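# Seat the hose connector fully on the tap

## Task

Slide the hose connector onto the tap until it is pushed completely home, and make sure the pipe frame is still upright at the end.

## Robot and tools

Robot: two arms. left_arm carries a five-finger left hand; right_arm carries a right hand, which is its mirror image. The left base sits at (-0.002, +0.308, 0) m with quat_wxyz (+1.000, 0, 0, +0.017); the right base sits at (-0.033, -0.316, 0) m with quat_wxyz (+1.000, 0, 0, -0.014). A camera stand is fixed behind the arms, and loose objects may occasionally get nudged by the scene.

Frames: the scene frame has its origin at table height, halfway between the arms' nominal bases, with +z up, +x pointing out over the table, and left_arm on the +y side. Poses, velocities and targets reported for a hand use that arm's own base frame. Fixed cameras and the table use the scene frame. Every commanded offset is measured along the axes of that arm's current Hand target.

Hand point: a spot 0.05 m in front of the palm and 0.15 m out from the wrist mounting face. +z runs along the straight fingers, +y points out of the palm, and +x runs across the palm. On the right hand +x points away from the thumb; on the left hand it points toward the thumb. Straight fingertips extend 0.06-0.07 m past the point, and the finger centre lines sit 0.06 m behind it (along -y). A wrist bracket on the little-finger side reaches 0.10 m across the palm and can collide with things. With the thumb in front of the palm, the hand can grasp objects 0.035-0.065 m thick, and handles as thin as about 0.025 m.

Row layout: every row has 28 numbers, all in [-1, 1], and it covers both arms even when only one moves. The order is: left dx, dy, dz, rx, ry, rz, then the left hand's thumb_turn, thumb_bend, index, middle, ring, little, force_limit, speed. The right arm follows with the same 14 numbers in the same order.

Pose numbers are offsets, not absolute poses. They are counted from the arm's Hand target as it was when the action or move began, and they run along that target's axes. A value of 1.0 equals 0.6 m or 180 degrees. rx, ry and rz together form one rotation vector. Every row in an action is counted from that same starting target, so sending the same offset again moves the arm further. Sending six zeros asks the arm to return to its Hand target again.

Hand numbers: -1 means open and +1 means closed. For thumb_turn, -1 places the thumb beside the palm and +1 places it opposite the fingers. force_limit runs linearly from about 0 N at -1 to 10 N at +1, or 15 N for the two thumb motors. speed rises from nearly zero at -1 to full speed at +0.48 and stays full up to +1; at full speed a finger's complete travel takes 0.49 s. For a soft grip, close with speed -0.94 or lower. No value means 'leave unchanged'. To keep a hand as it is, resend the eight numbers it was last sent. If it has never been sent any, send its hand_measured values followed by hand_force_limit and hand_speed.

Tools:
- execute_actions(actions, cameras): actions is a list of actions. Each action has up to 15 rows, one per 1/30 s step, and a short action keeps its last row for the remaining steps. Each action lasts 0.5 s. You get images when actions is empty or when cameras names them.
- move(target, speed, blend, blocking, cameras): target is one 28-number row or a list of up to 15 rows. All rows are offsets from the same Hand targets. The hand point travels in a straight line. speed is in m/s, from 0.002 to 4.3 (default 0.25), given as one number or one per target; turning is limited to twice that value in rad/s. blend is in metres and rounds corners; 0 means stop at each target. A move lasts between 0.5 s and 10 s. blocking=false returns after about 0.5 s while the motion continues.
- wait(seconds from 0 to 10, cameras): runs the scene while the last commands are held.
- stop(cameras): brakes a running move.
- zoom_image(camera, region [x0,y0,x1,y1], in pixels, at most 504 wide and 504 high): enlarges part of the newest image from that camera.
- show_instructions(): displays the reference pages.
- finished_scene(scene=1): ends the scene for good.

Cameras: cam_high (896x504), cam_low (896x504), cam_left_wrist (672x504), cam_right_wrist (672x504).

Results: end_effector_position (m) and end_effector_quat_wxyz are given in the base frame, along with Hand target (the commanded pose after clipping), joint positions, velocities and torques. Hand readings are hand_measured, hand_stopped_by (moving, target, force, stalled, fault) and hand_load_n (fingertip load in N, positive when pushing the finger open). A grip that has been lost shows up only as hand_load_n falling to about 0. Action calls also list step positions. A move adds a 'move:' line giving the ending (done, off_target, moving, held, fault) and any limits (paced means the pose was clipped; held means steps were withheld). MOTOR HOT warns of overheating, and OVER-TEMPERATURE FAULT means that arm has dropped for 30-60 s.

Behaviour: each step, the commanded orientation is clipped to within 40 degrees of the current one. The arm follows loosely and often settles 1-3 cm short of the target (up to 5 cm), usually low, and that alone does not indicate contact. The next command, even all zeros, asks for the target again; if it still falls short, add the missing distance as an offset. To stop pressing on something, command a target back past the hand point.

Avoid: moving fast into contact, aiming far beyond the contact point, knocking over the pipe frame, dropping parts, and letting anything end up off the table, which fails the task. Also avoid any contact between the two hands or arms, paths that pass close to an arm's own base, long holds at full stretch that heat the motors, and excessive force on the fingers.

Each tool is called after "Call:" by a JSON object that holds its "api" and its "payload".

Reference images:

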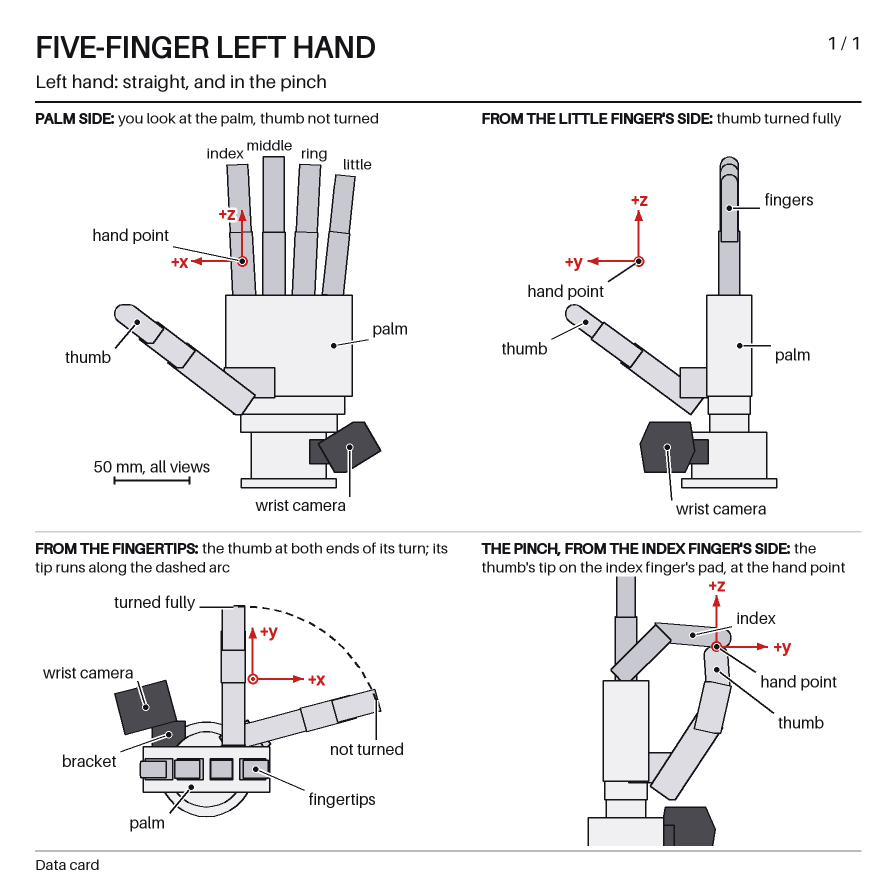

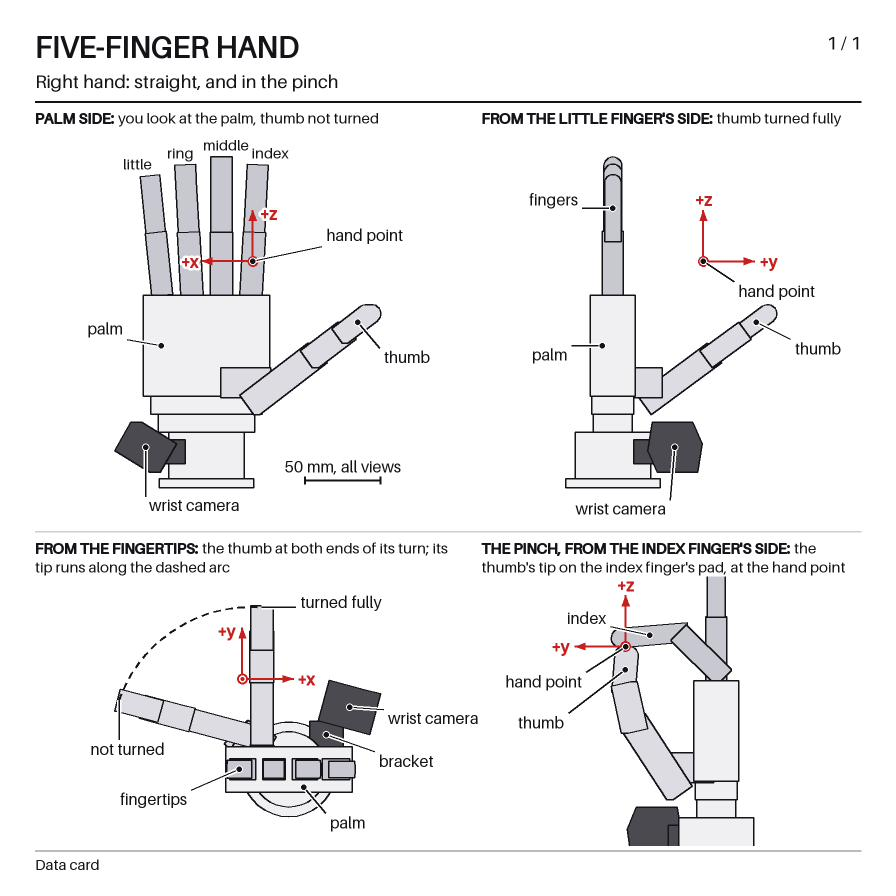

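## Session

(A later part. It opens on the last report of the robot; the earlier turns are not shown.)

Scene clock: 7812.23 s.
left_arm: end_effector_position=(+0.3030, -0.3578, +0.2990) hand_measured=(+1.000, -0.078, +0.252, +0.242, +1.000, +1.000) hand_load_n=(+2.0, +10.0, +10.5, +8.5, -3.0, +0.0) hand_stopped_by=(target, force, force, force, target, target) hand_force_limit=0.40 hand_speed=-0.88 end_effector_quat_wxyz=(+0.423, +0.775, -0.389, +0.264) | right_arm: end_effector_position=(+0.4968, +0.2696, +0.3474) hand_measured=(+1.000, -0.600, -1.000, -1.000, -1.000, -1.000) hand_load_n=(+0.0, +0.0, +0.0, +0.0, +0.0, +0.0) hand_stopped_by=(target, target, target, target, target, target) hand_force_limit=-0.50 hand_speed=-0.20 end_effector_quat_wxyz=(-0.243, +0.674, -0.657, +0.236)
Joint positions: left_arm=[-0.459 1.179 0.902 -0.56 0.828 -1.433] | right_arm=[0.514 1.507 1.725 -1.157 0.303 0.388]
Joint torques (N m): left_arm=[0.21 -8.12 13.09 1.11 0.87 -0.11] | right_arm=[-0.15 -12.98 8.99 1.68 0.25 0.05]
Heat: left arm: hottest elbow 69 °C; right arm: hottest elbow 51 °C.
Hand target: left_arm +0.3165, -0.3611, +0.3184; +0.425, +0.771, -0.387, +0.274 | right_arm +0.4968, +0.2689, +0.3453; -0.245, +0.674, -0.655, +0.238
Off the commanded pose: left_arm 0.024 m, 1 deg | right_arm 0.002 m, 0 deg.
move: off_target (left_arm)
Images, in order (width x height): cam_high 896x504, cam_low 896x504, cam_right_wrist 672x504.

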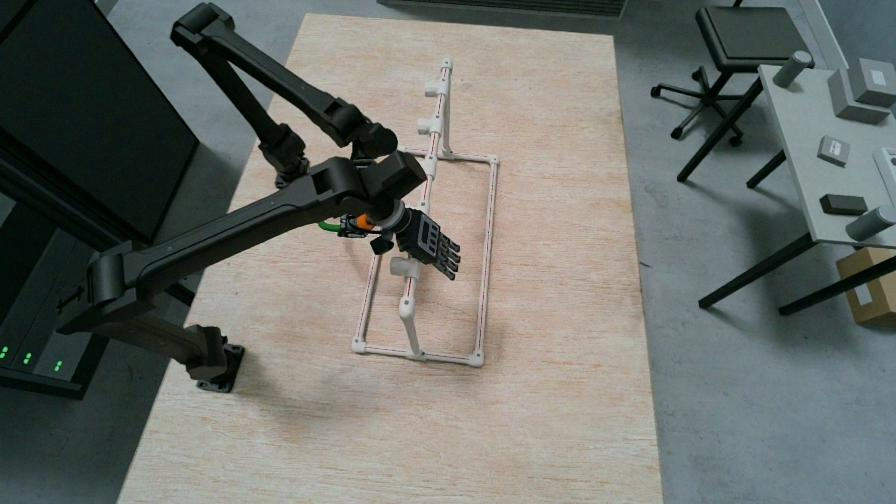

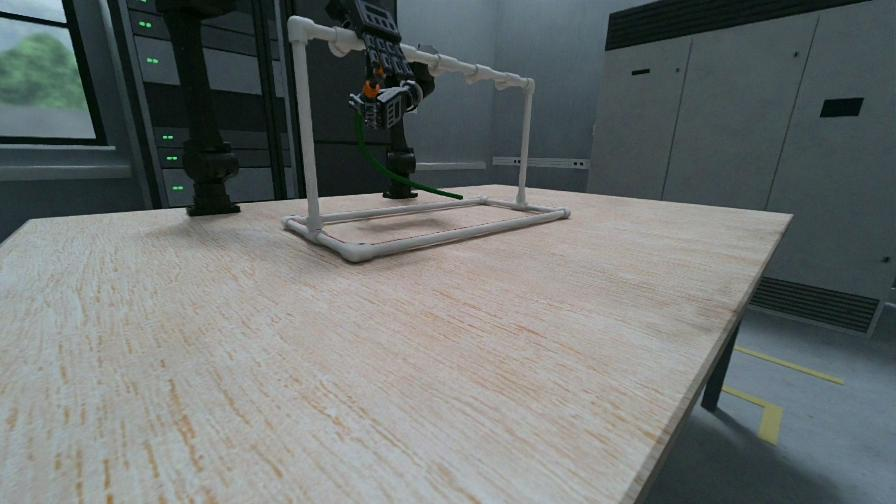

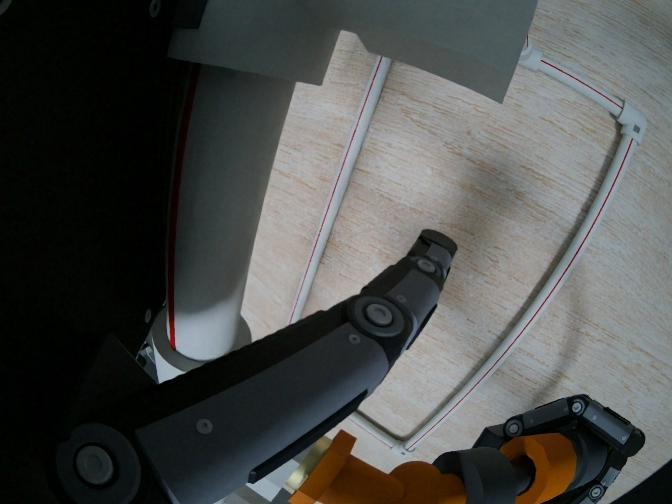

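Call:
{"api": "move", "payload": {"target": [0.054,-0.03,-0.0137,0,0,0,1,0.25,0.32,0.32,1,1,0.4,-0.88,-0.031,0.065,-0.01,0,0,0,1,-0.6,0.1,0.1,0.1,0.1,-0.6,-0.3], "speed": 0.06, "cameras": ["cam_high","cam_low","cam_right_wrist","cam_left_wrist"]}}

Call:
{"api": "zoom_image", "payload": {"camera": "cam_low", "region": [340, 30, 440, 130]}}

Call:
{"api": "zoom_image", "payload": {"camera": "cam_right_wrist", "region": [320, 330, 672, 504]}}

Scene clock: 7841.67 s.
left_arm: end_effector_position=(+0.3094, -0.3595, +0.3064) hand_measured=(+1.000, -0.078, +0.252, +0.242, +1.000, +1.000) hand_load_n=(+2.0, +11.5, +9.0, +8.5, -1.0, +0.0) hand_stopped_by=(target, force, force, force, target, target) hand_force_limit=0.40 hand_speed=-0.88 end_effector_quat_wxyz=(+0.430, +0.765, -0.411, +0.247) | right_arm: end_effector_position=(+0.4886, +0.2699, +0.3489) hand_measured=(+1.000, -0.600, +0.100, +0.100, +0.100, +0.100) hand_load_n=(+0.0, +0.0, +0.5, +0.0, +0.0, +0.0) hand_stopped_by=(target, target, target, target, target, target) hand_force_limit=-0.60 hand_speed=-0.30 end_effector_quat_wxyz=(-0.264, +0.659, -0.653, +0.263)
Joint positions: left_arm=[-0.445 1.233 0.979 -0.66 0.873 -1.346] | right_arm=[0.541 1.446 1.639 -1.074 0.359 0.4]
Joint torques (N m): left_arm=[2.37 -8.41 15.3 1.7 0.24 -0.47] | right_arm=[2.78 -11.87 6.64 -0.06 -0.27 0.54]
Heat: left arm: hottest elbow 69 °C; right arm: hottest elbow 51 °C.
Hand target: left_arm +0.3486, -0.3596, +0.3389; +0.425, +0.771, -0.387, +0.274 | right_arm +0.4625, +0.2867, +0.3248; -0.245, +0.674, -0.655, +0.238
Off the commanded pose: left_arm 0.051 m, 4 deg | right_arm 0.039 m, 4 deg.
move: off_target (left_arm, right_arm)

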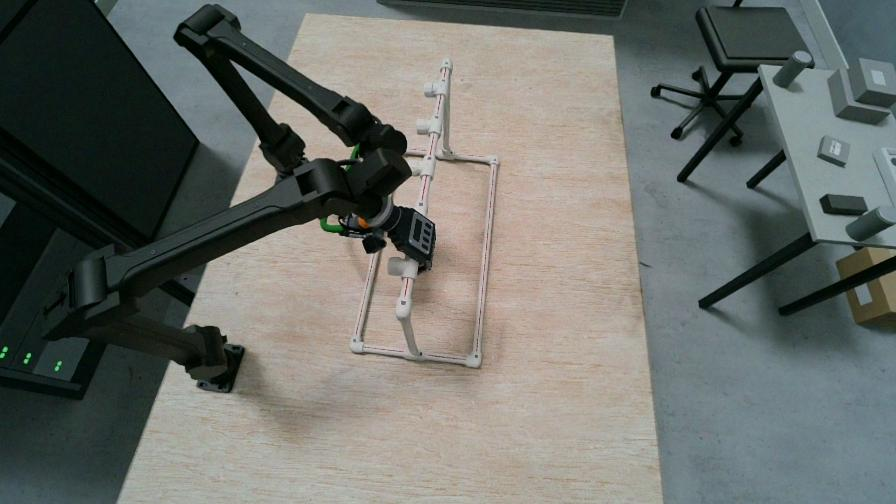

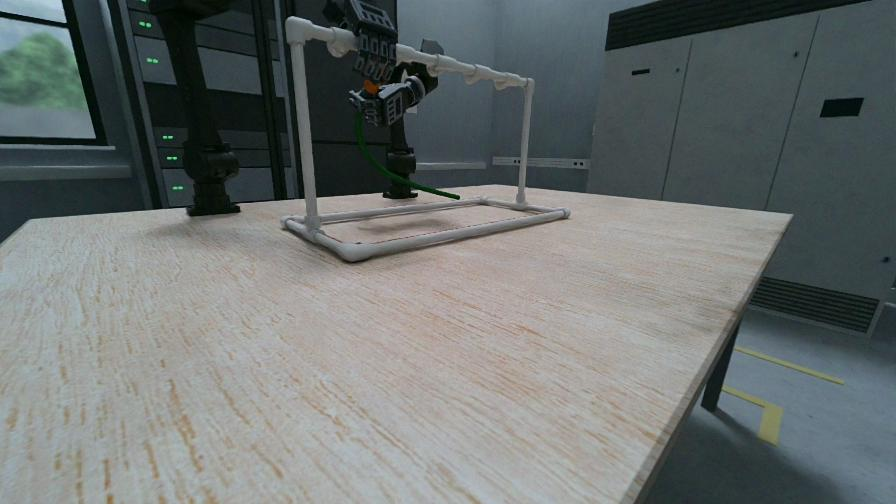

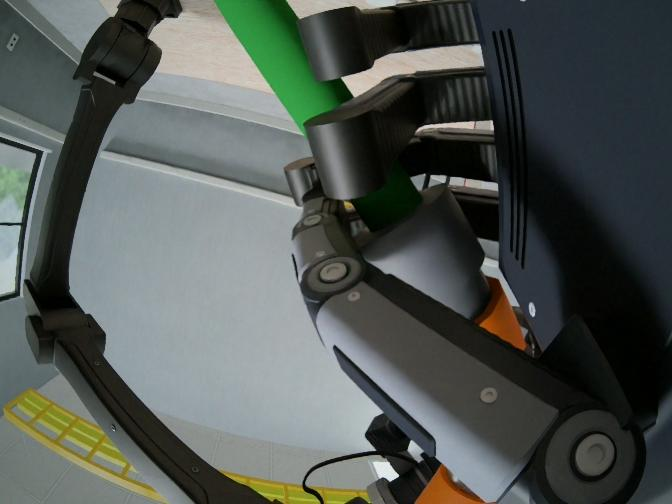

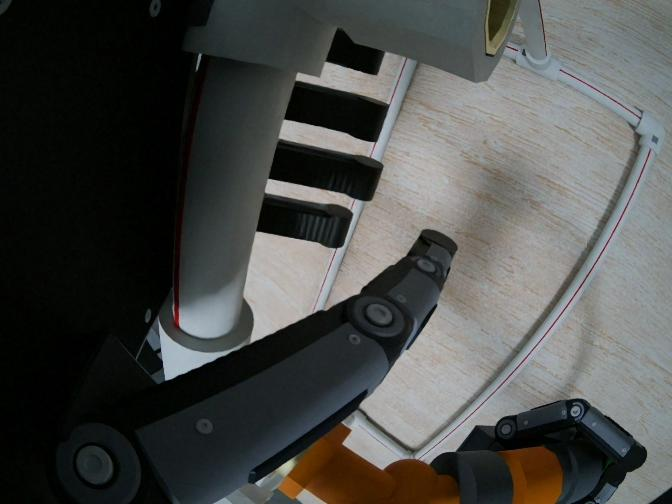

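Scaled by 5.040.

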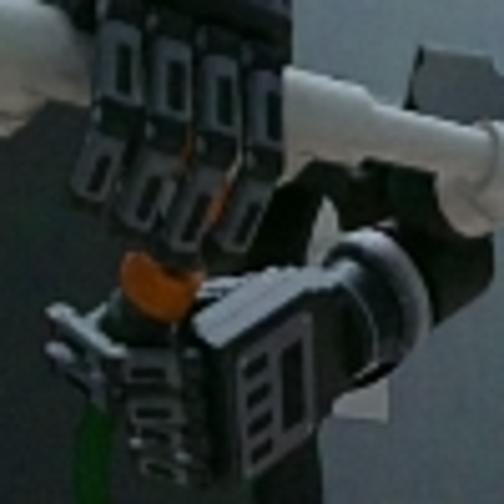

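Scaled by 1.432 from the camera's 672x504 image, which has a finer 960x720 frame.

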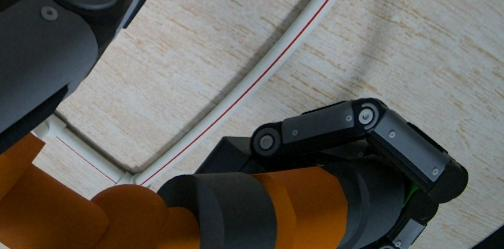

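Call:
{"api": "zoom_image", "payload": {"camera": "cam_right_wrist", "region": [420, 380, 620, 504]}}

Call:
{"api": "zoom_image", "payload": {"camera": "cam_low", "region": [350, 60, 390, 110]}}

Scaled by 2.520 from the camera's 672x504 image, which has a finer 960x720 frame.

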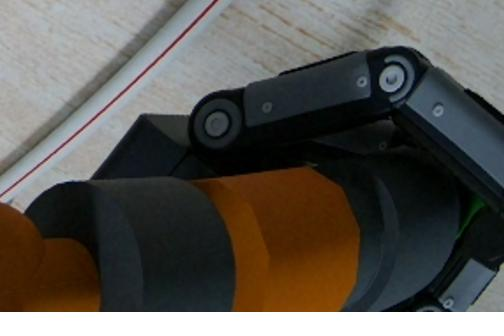

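Scaled by 10.080.

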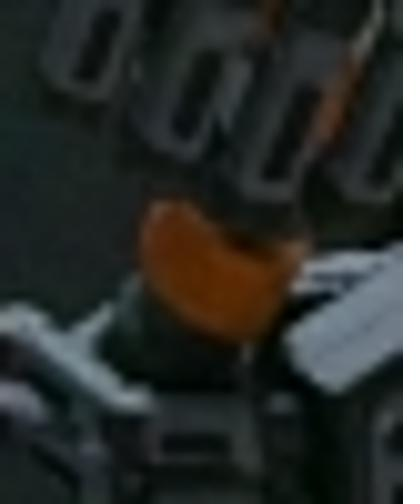

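Call:
{"api": "move", "payload": {"target": [0.058,-0.033,-0.015,0,0,0,1,0.25,0.32,0.32,1,1,0.4,-0.88,-0.031,0.065,-0.01,0,0,0,1,-0.6,0.1,0.1,0.1,0.1,-0.6,-0.3], "speed": 0.06, "cameras": ["cam_high","cam_low","cam_right_wrist","cam_left_wrist"]}}

Call:
{"api": "zoom_image", "payload": {"camera": "cam_right_wrist", "region": [420, 380, 620, 504]}}

Call:
{"api": "zoom_image", "payload": {"camera": "cam_low", "region": [340, 40, 410, 120]}}

Scene clock: 7887.43 s.
left_arm: end_effector_position=(+0.3068, -0.3581, +0.3075) hand_measured=(+1.000, -0.078, +0.252, +0.242, +1.000, +1.000) hand_load_n=(+0.5, +13.0, +8.0, +8.0, -0.5, +0.0) hand_stopped_by=(target, force, force, force, target, target) hand_force_limit=0.40 hand_speed=-0.88 end_effector_quat_wxyz=(+0.438, +0.755, -0.435, +0.220) | right_arm: end_effector_position=(+0.4752, +0.2718, +0.3537) hand_measured=(+1.000, -0.600, +0.100, +0.100, +0.100, +0.100) hand_load_n=(-0.5, +0.0, +0.0, +0.0, +0.0, +2.5) hand_stopped_by=(target, target, target, target, target, target) hand_force_limit=-0.60 hand_speed=-0.30 end_effector_quat_wxyz=(-0.282, +0.643, -0.651, +0.287)
Joint positions: left_arm=[-0.435 1.28 1.039 -0.785 0.917 -1.235] | right_arm=[0.579 1.387 1.568 -1.018 0.425 0.425]
Joint torques (N m): left_arm=[5.13 -8.35 18.66 2.8 -0.21 -1.01] | right_arm=[5.36 -10.29 4.44 -1.31 -0.95 0.96]
Heat: left arm: hottest elbow 72 °C; right arm: hottest elbow 47 °C.
Hand target: left_arm +0.3833, -0.3578, +0.3604; +0.425, +0.771, -0.387, +0.273 | right_arm +0.4281, +0.3043, +0.3044; -0.245, +0.674, -0.655, +0.238
Off the commanded pose: left_arm 0.093 m, 9 deg | right_arm 0.075 m, 8 deg.
move: off_target (left_arm, right_arm)

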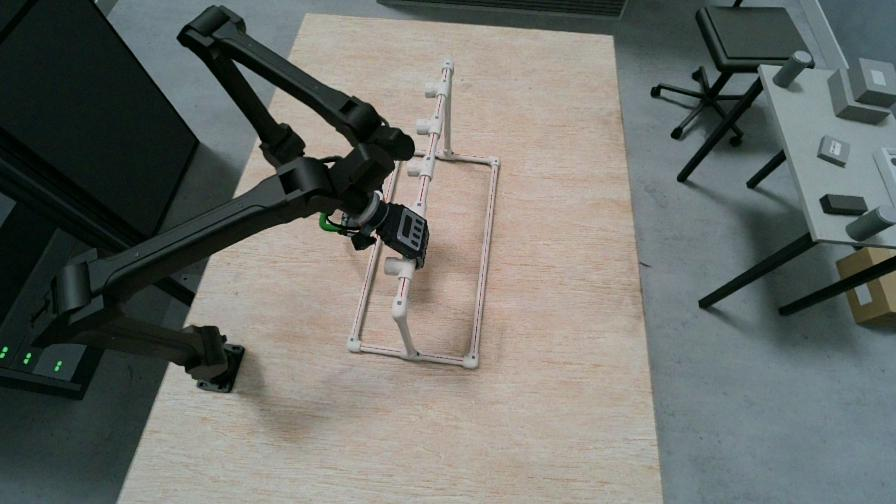

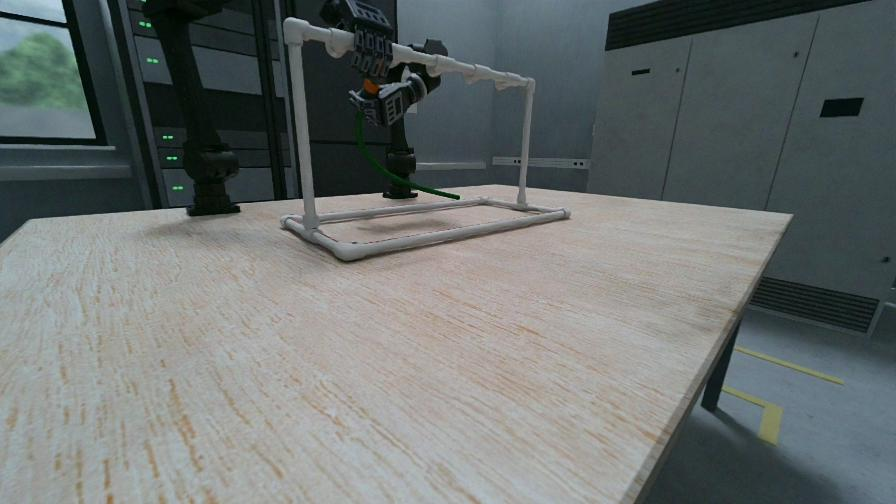

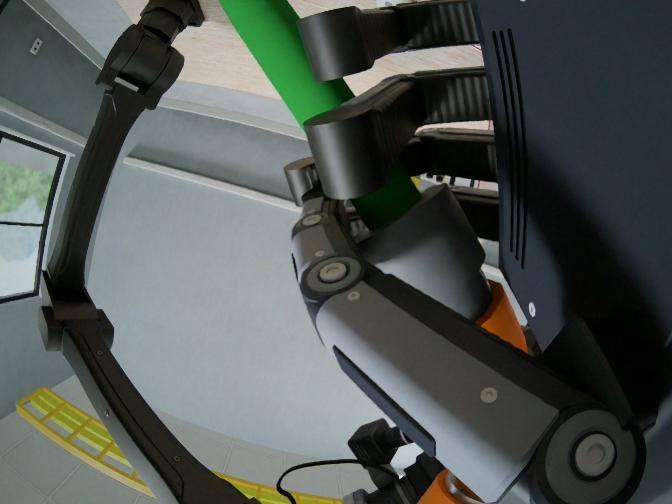

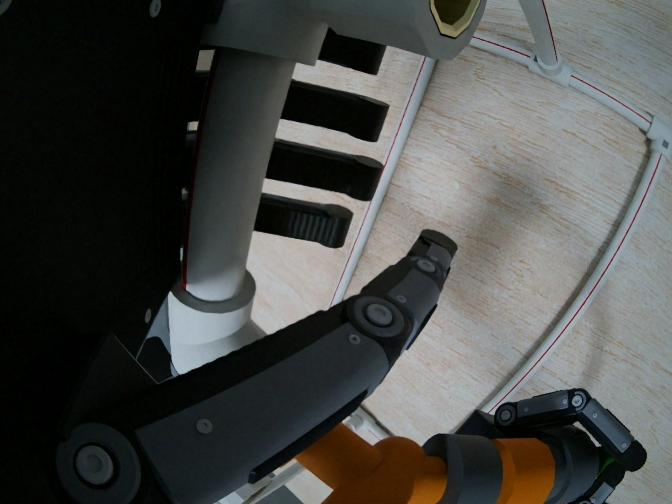

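Scaled by 2.520 from the camera's 672x504 image, which has a finer 960x720 frame.

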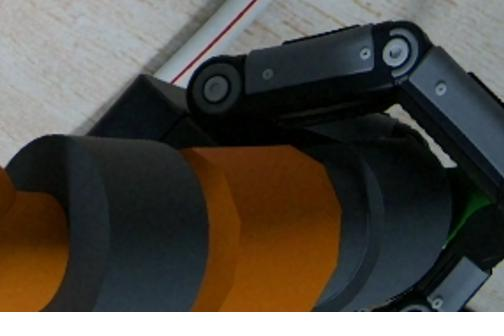

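Scaled by 6.300.

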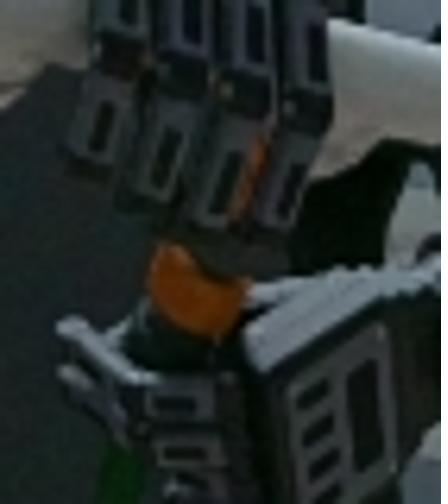

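Call:
{"api": "move", "payload": {"target": [0.035,-0.018,-0.004,0.032,0.033,-0.011,1,0.25,0.32,0.32,1,1,0.4,-0.88,-0.01,0.012,0,-0.044,0,-0.044,1,-0.6,0.1,0.1,0.1,0.1,-0.6,-0.3], "speed": 0.06, "cameras": ["cam_high","cam_low","cam_right_wrist"]}}

Call:
{"api": "zoom_image", "payload": {"camera": "cam_right_wrist", "region": [400, 380, 600, 504]}}

Scene clock: 7919.77 s.
left_arm: end_effector_position=(+0.3261, -0.3565, +0.3154) hand_measured=(+1.000, -0.080, +0.252, +0.242, +1.000, +1.000) hand_load_n=(-0.5, +15.0, +7.0, +7.0, -3.5, +0.0) hand_stopped_by=(target, force, force, force, target, target) hand_force_limit=0.40 hand_speed=-0.88 end_effector_quat_wxyz=(+0.416, +0.771, -0.414, +0.248) | right_arm: end_effector_position=(+0.4786, +0.2728, +0.3542) hand_measured=(+1.000, -0.600, +0.100, +0.100, +0.100, +0.100) hand_load_n=(+0.0, +0.0, +0.0, +0.0, +0.0, +5.5) hand_stopped_by=(target, target, target, target, target, target) hand_force_limit=-0.60 hand_speed=-0.30 end_effector_quat_wxyz=(-0.248, +0.665, -0.652, +0.265)
Joint positions: left_arm=[-0.424 1.262 1.045 -0.729 0.857 -1.303] | right_arm=[0.563 1.454 1.674 -1.137 0.384 0.412]
Joint torques (N m): left_arm=[4.13 -10.11 16.06 6.75 -0.82 -1.7] | right_arm=[6.07 -8.76 7.17 -3.3 -1.8 0.04]
Heat: left arm: hottest elbow 76 °C; right arm: hottest elbow 45 °C.
Hand target: left_arm +0.4037, -0.3596, +0.3727; +0.410, +0.783, -0.336, +0.325 | right_arm +0.4226, +0.3100, +0.2998; -0.181, +0.733, -0.622, +0.209
Off the commanded pose: left_arm 0.096 m, 13 deg | right_arm 0.087 m, 13 deg.
move: off_target (left_arm, right_arm)
Images, in order (width x height): cam_high 896x504, cam_low 896x504, cam_right_wrist 672x504.

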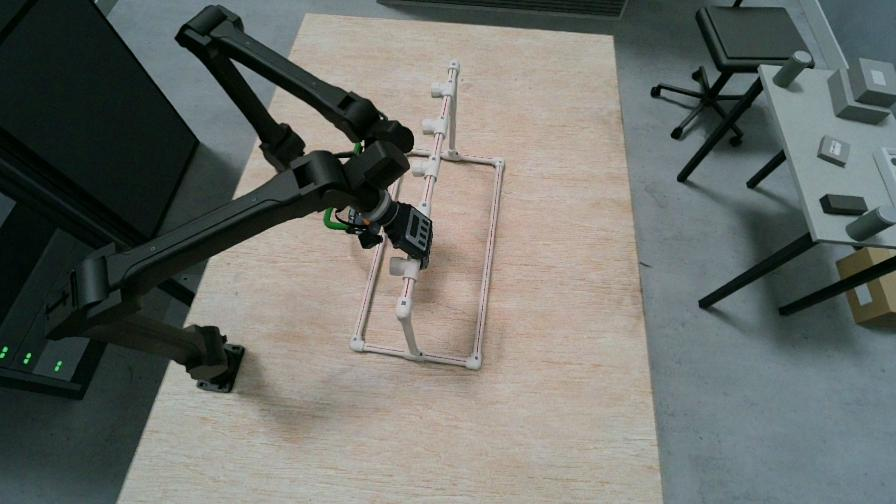

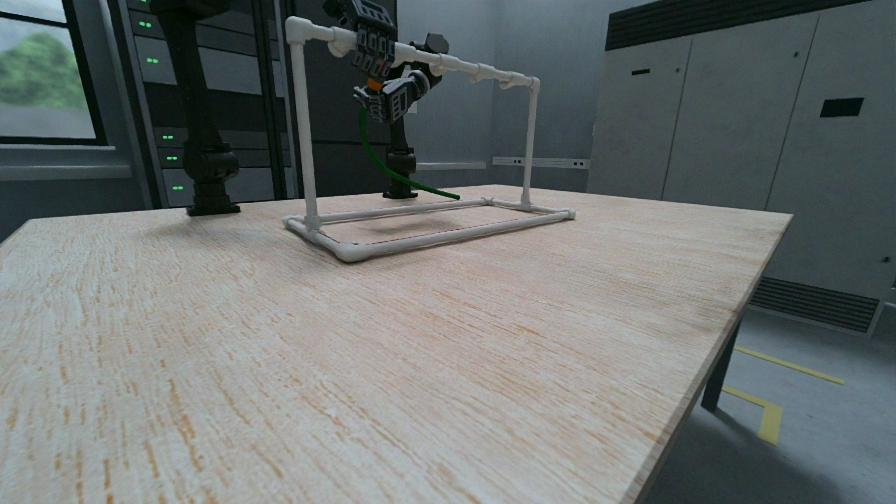

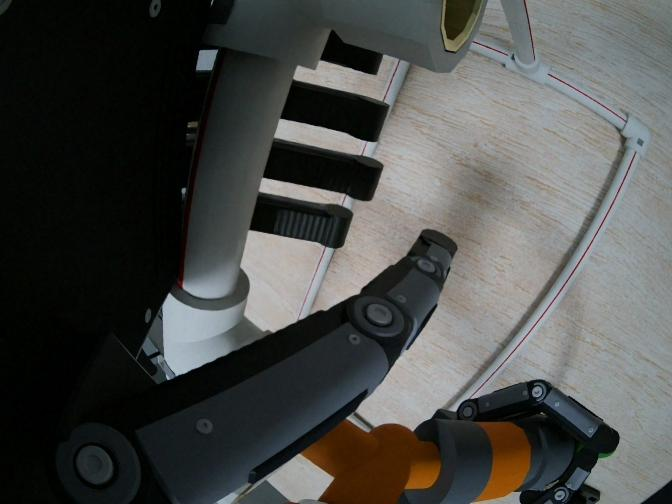

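Scaled by 2.520 from the camera's 672x504 image, which has a finer 960x720 frame.

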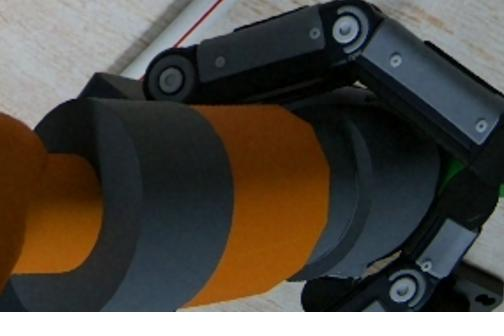

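Call:
{"api": "move", "payload": {"target": [-0.1097,0.058,0.0036,-0.0388,-0.055,0.0201,1,0.25,0.32,0.32,1,1,0.4,-0.88,0.073,-0.0964,-0.022,0,0,0,1,-0.6,0.1,0.1,0.1,0.1,-0.6,-0.3], "speed": 0.12, "cameras": ["cam_high","cam_low","cam_right_wrist","cam_left_wrist"]}}

Call:
{"api": "zoom_image", "payload": {"camera": "cam_right_wrist", "region": [400, 360, 620, 504]}}

Scene clock: 7940.27 s.
left_arm: end_effector_position=(+0.3215, -0.3550, +0.3132) hand_measured=(+1.000, -0.080, +0.252, +0.242, +1.000, +1.000) hand_load_n=(+3.0, +13.0, +8.5, +8.0, -0.5, +0.0) hand_stopped_by=(target, force, force, force, target, target) hand_force_limit=0.40 hand_speed=-0.88 end_effector_quat_wxyz=(+0.416, +0.772, -0.419, +0.235) | right_arm: end_effector_position=(+0.4739, +0.2672, +0.3599) hand_measured=(+1.000, -0.600, +0.100, +0.100, +0.100, +0.100) hand_load_n=(+0.0, +0.0, +0.5, +0.0, +0.0, +0.0) hand_stopped_by=(target, target, target, target, target, target) hand_force_limit=-0.60 hand_speed=-0.30 end_effector_quat_wxyz=(-0.205, +0.708, -0.637, +0.225)
Joint positions: left_arm=[-0.424 1.267 1.055 -0.777 0.862 -1.274] | right_arm=[0.532 1.526 1.807 -1.3 0.296 0.342]
Joint torques (N m): left_arm=[0.21 -9.11 13.76 1.11 0.74 -0.21] | right_arm=[0.85 -9.17 11.71 -0.36 -0.63 -0.25]
Heat: left arm: hottest elbow 76 °C; right arm: hottest elbow 46 °C.
Hand target: left_arm +0.3396, -0.3595, +0.3347; +0.416, +0.771, -0.414, +0.248 | right_arm +0.4700, +0.2761, +0.3449; -0.181, +0.733, -0.622, +0.209
Off the commanded pose: left_arm 0.029 m, 2 deg | right_arm 0.018 m, 5 deg.
move: off_target (left_arm, right_arm)

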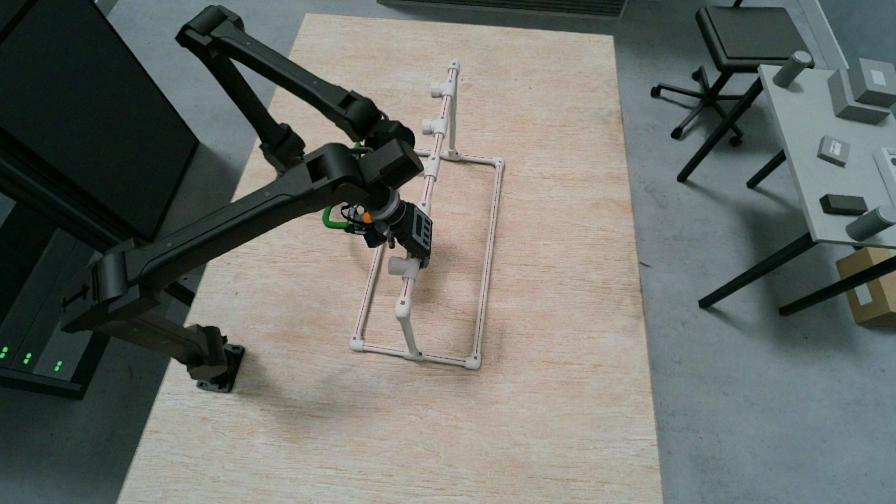

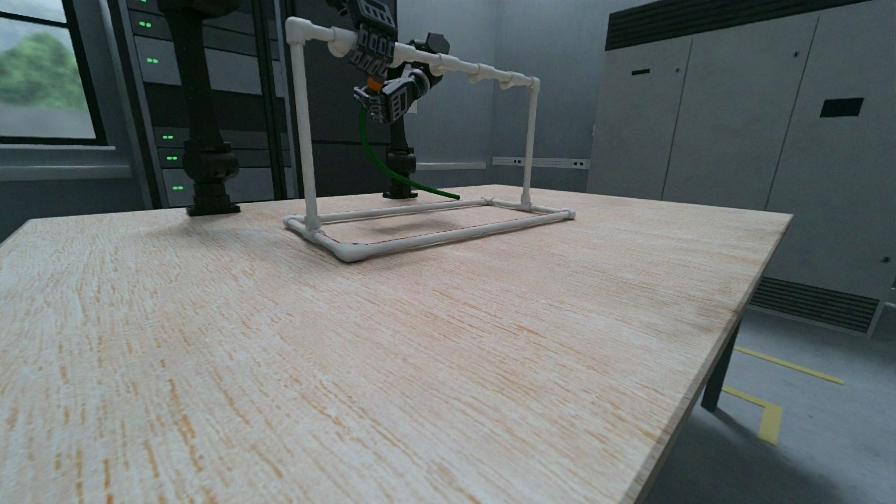

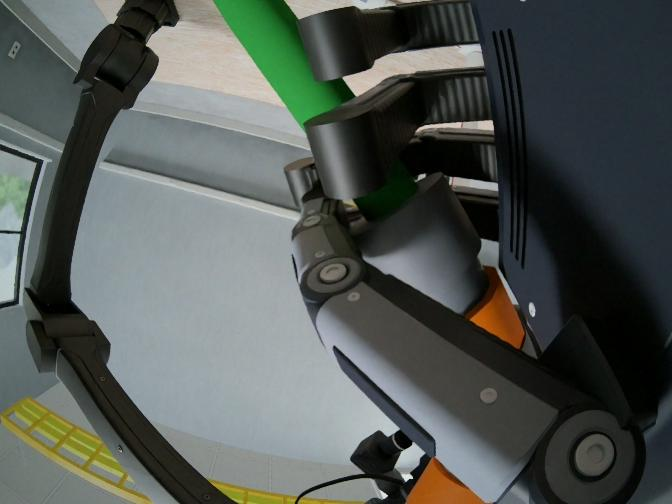

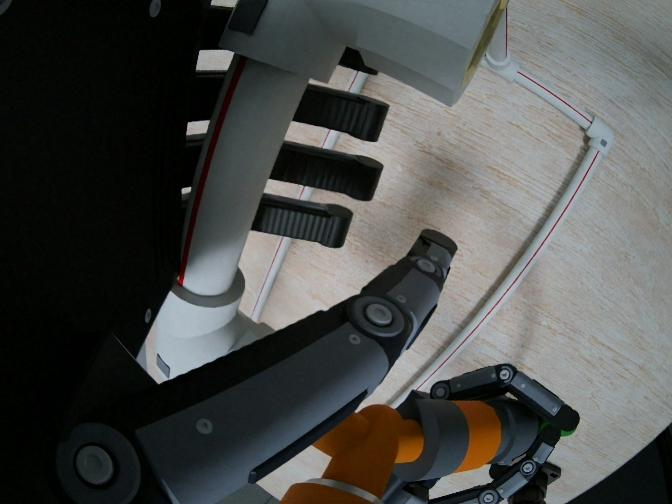

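Scaled by 2.291 from the camera's 672x504 image, which has a finer 960x720 frame.

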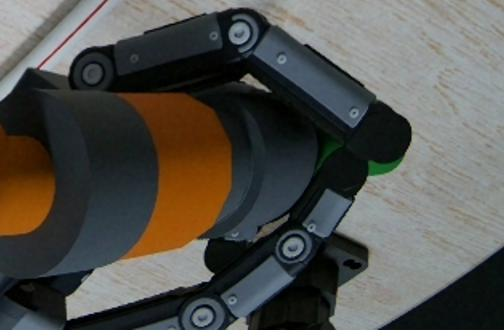

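Call:
{"api": "move", "payload": {"target": [[0,0,0,0,0,0,1,0.25,0.32,0.32,1,1,0.4,-0.88,0,-0.013,0,0,0,0,1,-0.6,-1,-1,-1,-1,-0.6,-0.1],[0,0,0,0,0,0,1,0.25,0.32,0.32,1,1,0.4,-0.88,0,-0.04,-0.03,0,0,0,1,-0.6,-1,-1,-1,-1,-0.6,-0.1],[0,0,0,0,0,0,1,0.25,0.32,0.32,1,1,0.4,-0.88,0,-0.04,-0.27,0,0,0,1,-0.6,-1,-1,-1,-1,-0.6,-0.1]], "speed": 0.12, "blend": [0,0.015,0], "cameras": ["cam_high","cam_low","cam_right_wrist"]}}

Call:
{"api": "zoom_image", "payload": {"camera": "cam_right_wrist", "region": [400, 100, 672, 300]}}

Scene clock: 7958.77 s.
left_arm: end_effector_position=(+0.3214, -0.3550, +0.3131) hand_measured=(+1.000, -0.080, +0.252, +0.242, +1.000, +1.000) hand_load_n=(+3.0, +13.0, +8.5, +8.0, -0.5, +0.0) hand_stopped_by=(target, force, force, force, target, target) hand_force_limit=0.40 hand_speed=-0.88 end_effector_quat_wxyz=(+0.416, +0.772, -0.419, +0.235) | right_arm: end_effector_position=(+0.4074, +0.2738, +0.4777) hand_measured=(+1.000, -0.600, -1.000, -1.000, -1.000, -1.000) hand_load_n=(+0.0, +0.0, -0.5, +0.0, +0.0, +0.0) hand_stopped_by=(target, target, target, target, target, target) hand_force_limit=-0.60 hand_speed=-0.10 end_effector_quat_wxyz=(-0.208, +0.732, -0.611, +0.217)
Joint positions: left_arm=[-0.424 1.267 1.055 -0.777 0.862 -1.274] | right_arm=[0.614 1.55 2.183 -1.666 0.303 0.351]
Joint torques (N m): left_arm=[0.15 -9.17 13.76 1.14 0.74 -0.2] | right_arm=[0.67 -11.4 12.51 0.55 0.31 0.25]
Heat: left arm: hottest elbow 73 °C; right arm: hottest elbow 47 °C.
Hand target: left_arm +0.3395, -0.3595, +0.3347; +0.416, +0.771, -0.414, +0.248 | right_arm +0.4041, +0.2791, +0.4948; -0.181, +0.733, -0.622, +0.209
Off the commanded pose: left_arm 0.029 m, 2 deg | right_arm 0.018 m, 3 deg.
joint sent to its limit (right arm) — joint 4 (wrist pitch), lower limit. The joint targets are off in orientation, not in position.
move: off_target (left_arm, right_arm); blend cut to 0.0122 m at target 2
Images, in order (width x height): cam_high 896x504, cam_low 896x504, cam_right_wrist 672x504.

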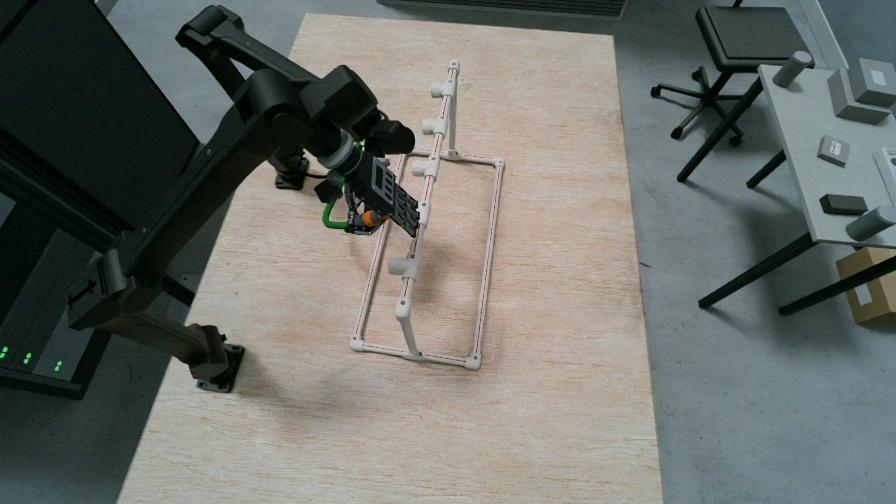

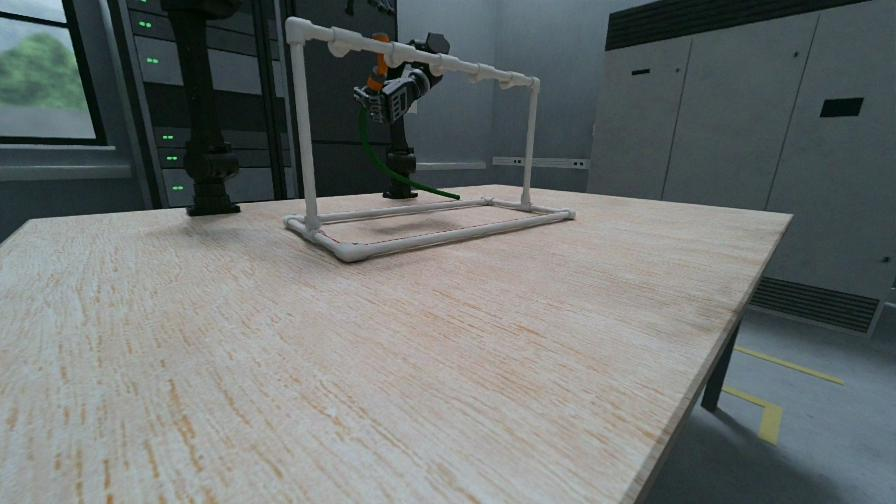

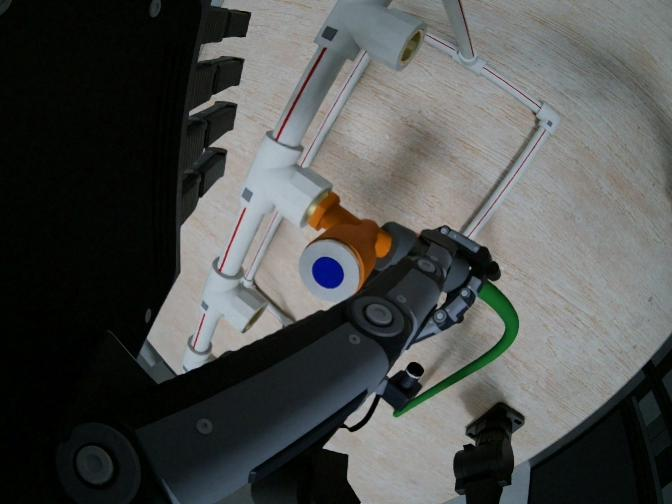

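Scaled by 1.853 from the camera's 672x504 image, which has a finer 960x720 frame.

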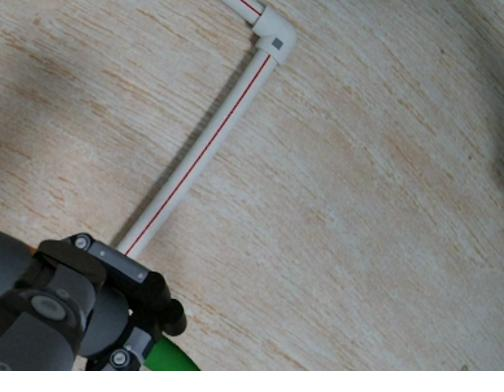

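Call:
{"api": "move", "payload": {"target": [[0,0,0,0,0,0,1,0.25,0.32,0.32,1,1,0.4,-0.88,0.3137,0.135,-0.1027,0,0,0,1,-0.6,-1,-1,-1,-1,-0.6,-0.1],[0,0,0,0,0,0,1,0.25,0.32,0.32,1,1,0.4,-0.88,0.4303,0.3443,0.3103,0.2773,-0.2338,0.4985,-1,-1,-1,-1,-1,-1,-0.6,-0.1]], "speed": 0.25, "blend": [0.04,0], "cameras": ["cam_high","cam_low","cam_right_wrist"]}}

Call:
{"api": "zoom_image", "payload": {"camera": "cam_right_wrist", "region": [480, 320, 672, 470]}}

Call:
{"api": "zoom_image", "payload": {"camera": "cam_high", "region": [320, 180, 440, 250]}}

Scene clock: 7981.87 s.
left_arm: end_effector_position=(+0.3214, -0.3550, +0.3131) hand_measured=(+1.000, -0.080, +0.252, +0.242, +1.000, +1.000) hand_load_n=(+3.5, +13.0, +8.5, +7.5, -0.5, +0.0) hand_stopped_by=(target, force, force, force, target, target) hand_force_limit=0.40 hand_speed=-0.88 end_effector_quat_wxyz=(+0.416, +0.772, -0.419, +0.235) | right_arm: end_effector_position=(+0.3676, -0.0125, +0.2547) hand_measured=(-1.000, -1.000, -1.000, -1.000, -1.000, -1.000) hand_load_n=(+0.0, +0.0, +0.0, +0.0, +0.0, +0.0) hand_stopped_by=(target, target, target, target, target, target) hand_force_limit=-0.60 hand_speed=-0.10 end_effector_quat_wxyz=(+0.709, -0.001, +0.705, -0.008)
Joint positions: left_arm=[-0.424 1.267 1.055 -0.777 0.862 -1.274] | right_arm=[-0.388 0.79 0.163 0.633 -0.378 1.561]
Joint torques (N m): left_arm=[0.15 -9.17 13.76 1.13 0.74 -0.2] | right_arm=[0.85 0.62 7.98 2.47 0.06 0.27]
Heat: left arm: hottest elbow 70 °C; right arm: hottest elbow 49 °C.
Hand target: left_arm +0.3395, -0.3595, +0.3347; +0.416, +0.771, -0.414, +0.248 | right_arm +0.3663, -0.0080, +0.2495; +0.708, +0.001, +0.707, +0.001
Off the commanded pose: left_arm 0.029 m, 2 deg | right_arm 0.007 m, 1 deg.
move: off_target (left_arm)
Images, in order (width x height): cam_high 896x504, cam_low 896x504, cam_right_wrist 672x504.

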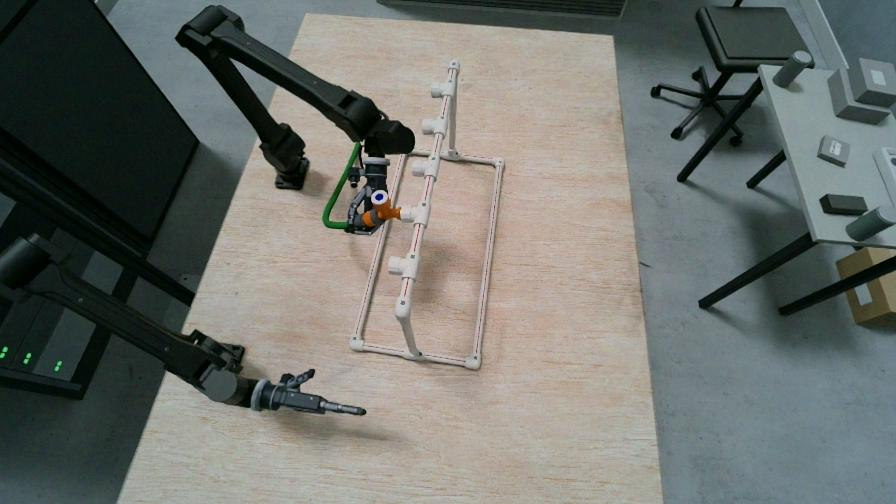

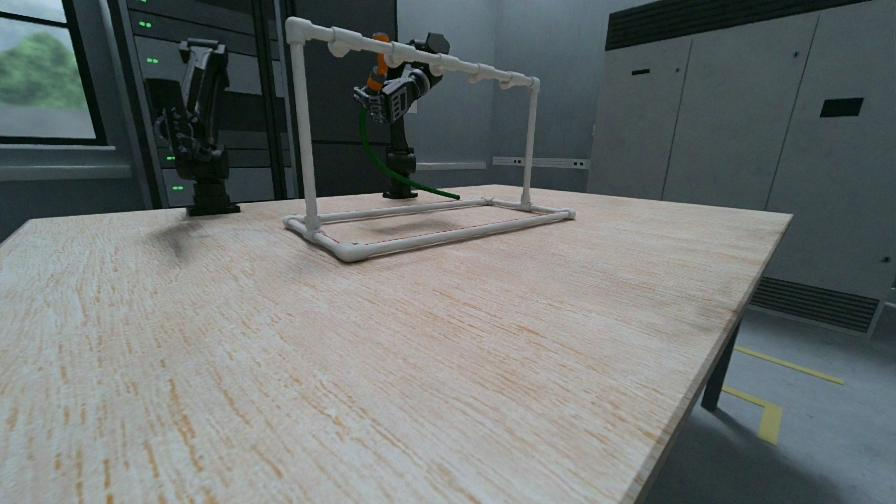

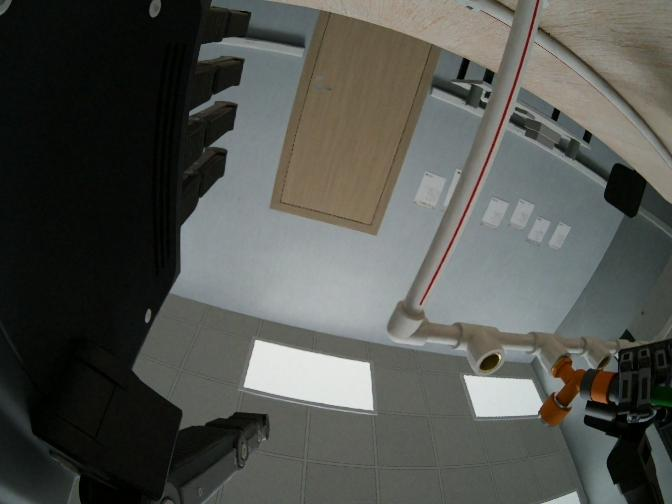

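Scaled by 2.625 from the camera's 672x504 image, which has a finer 960x720 frame.

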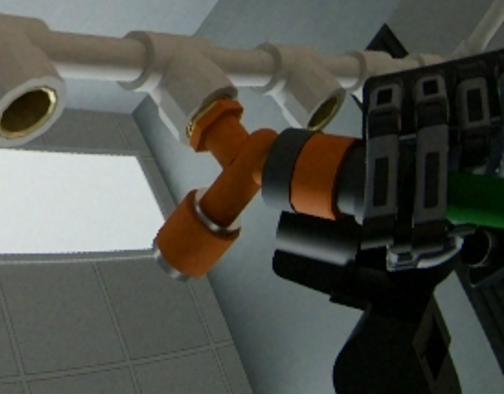

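Scaled by 4.200.

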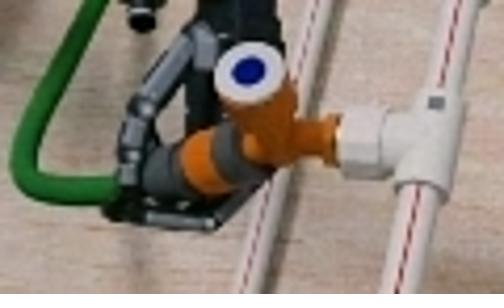

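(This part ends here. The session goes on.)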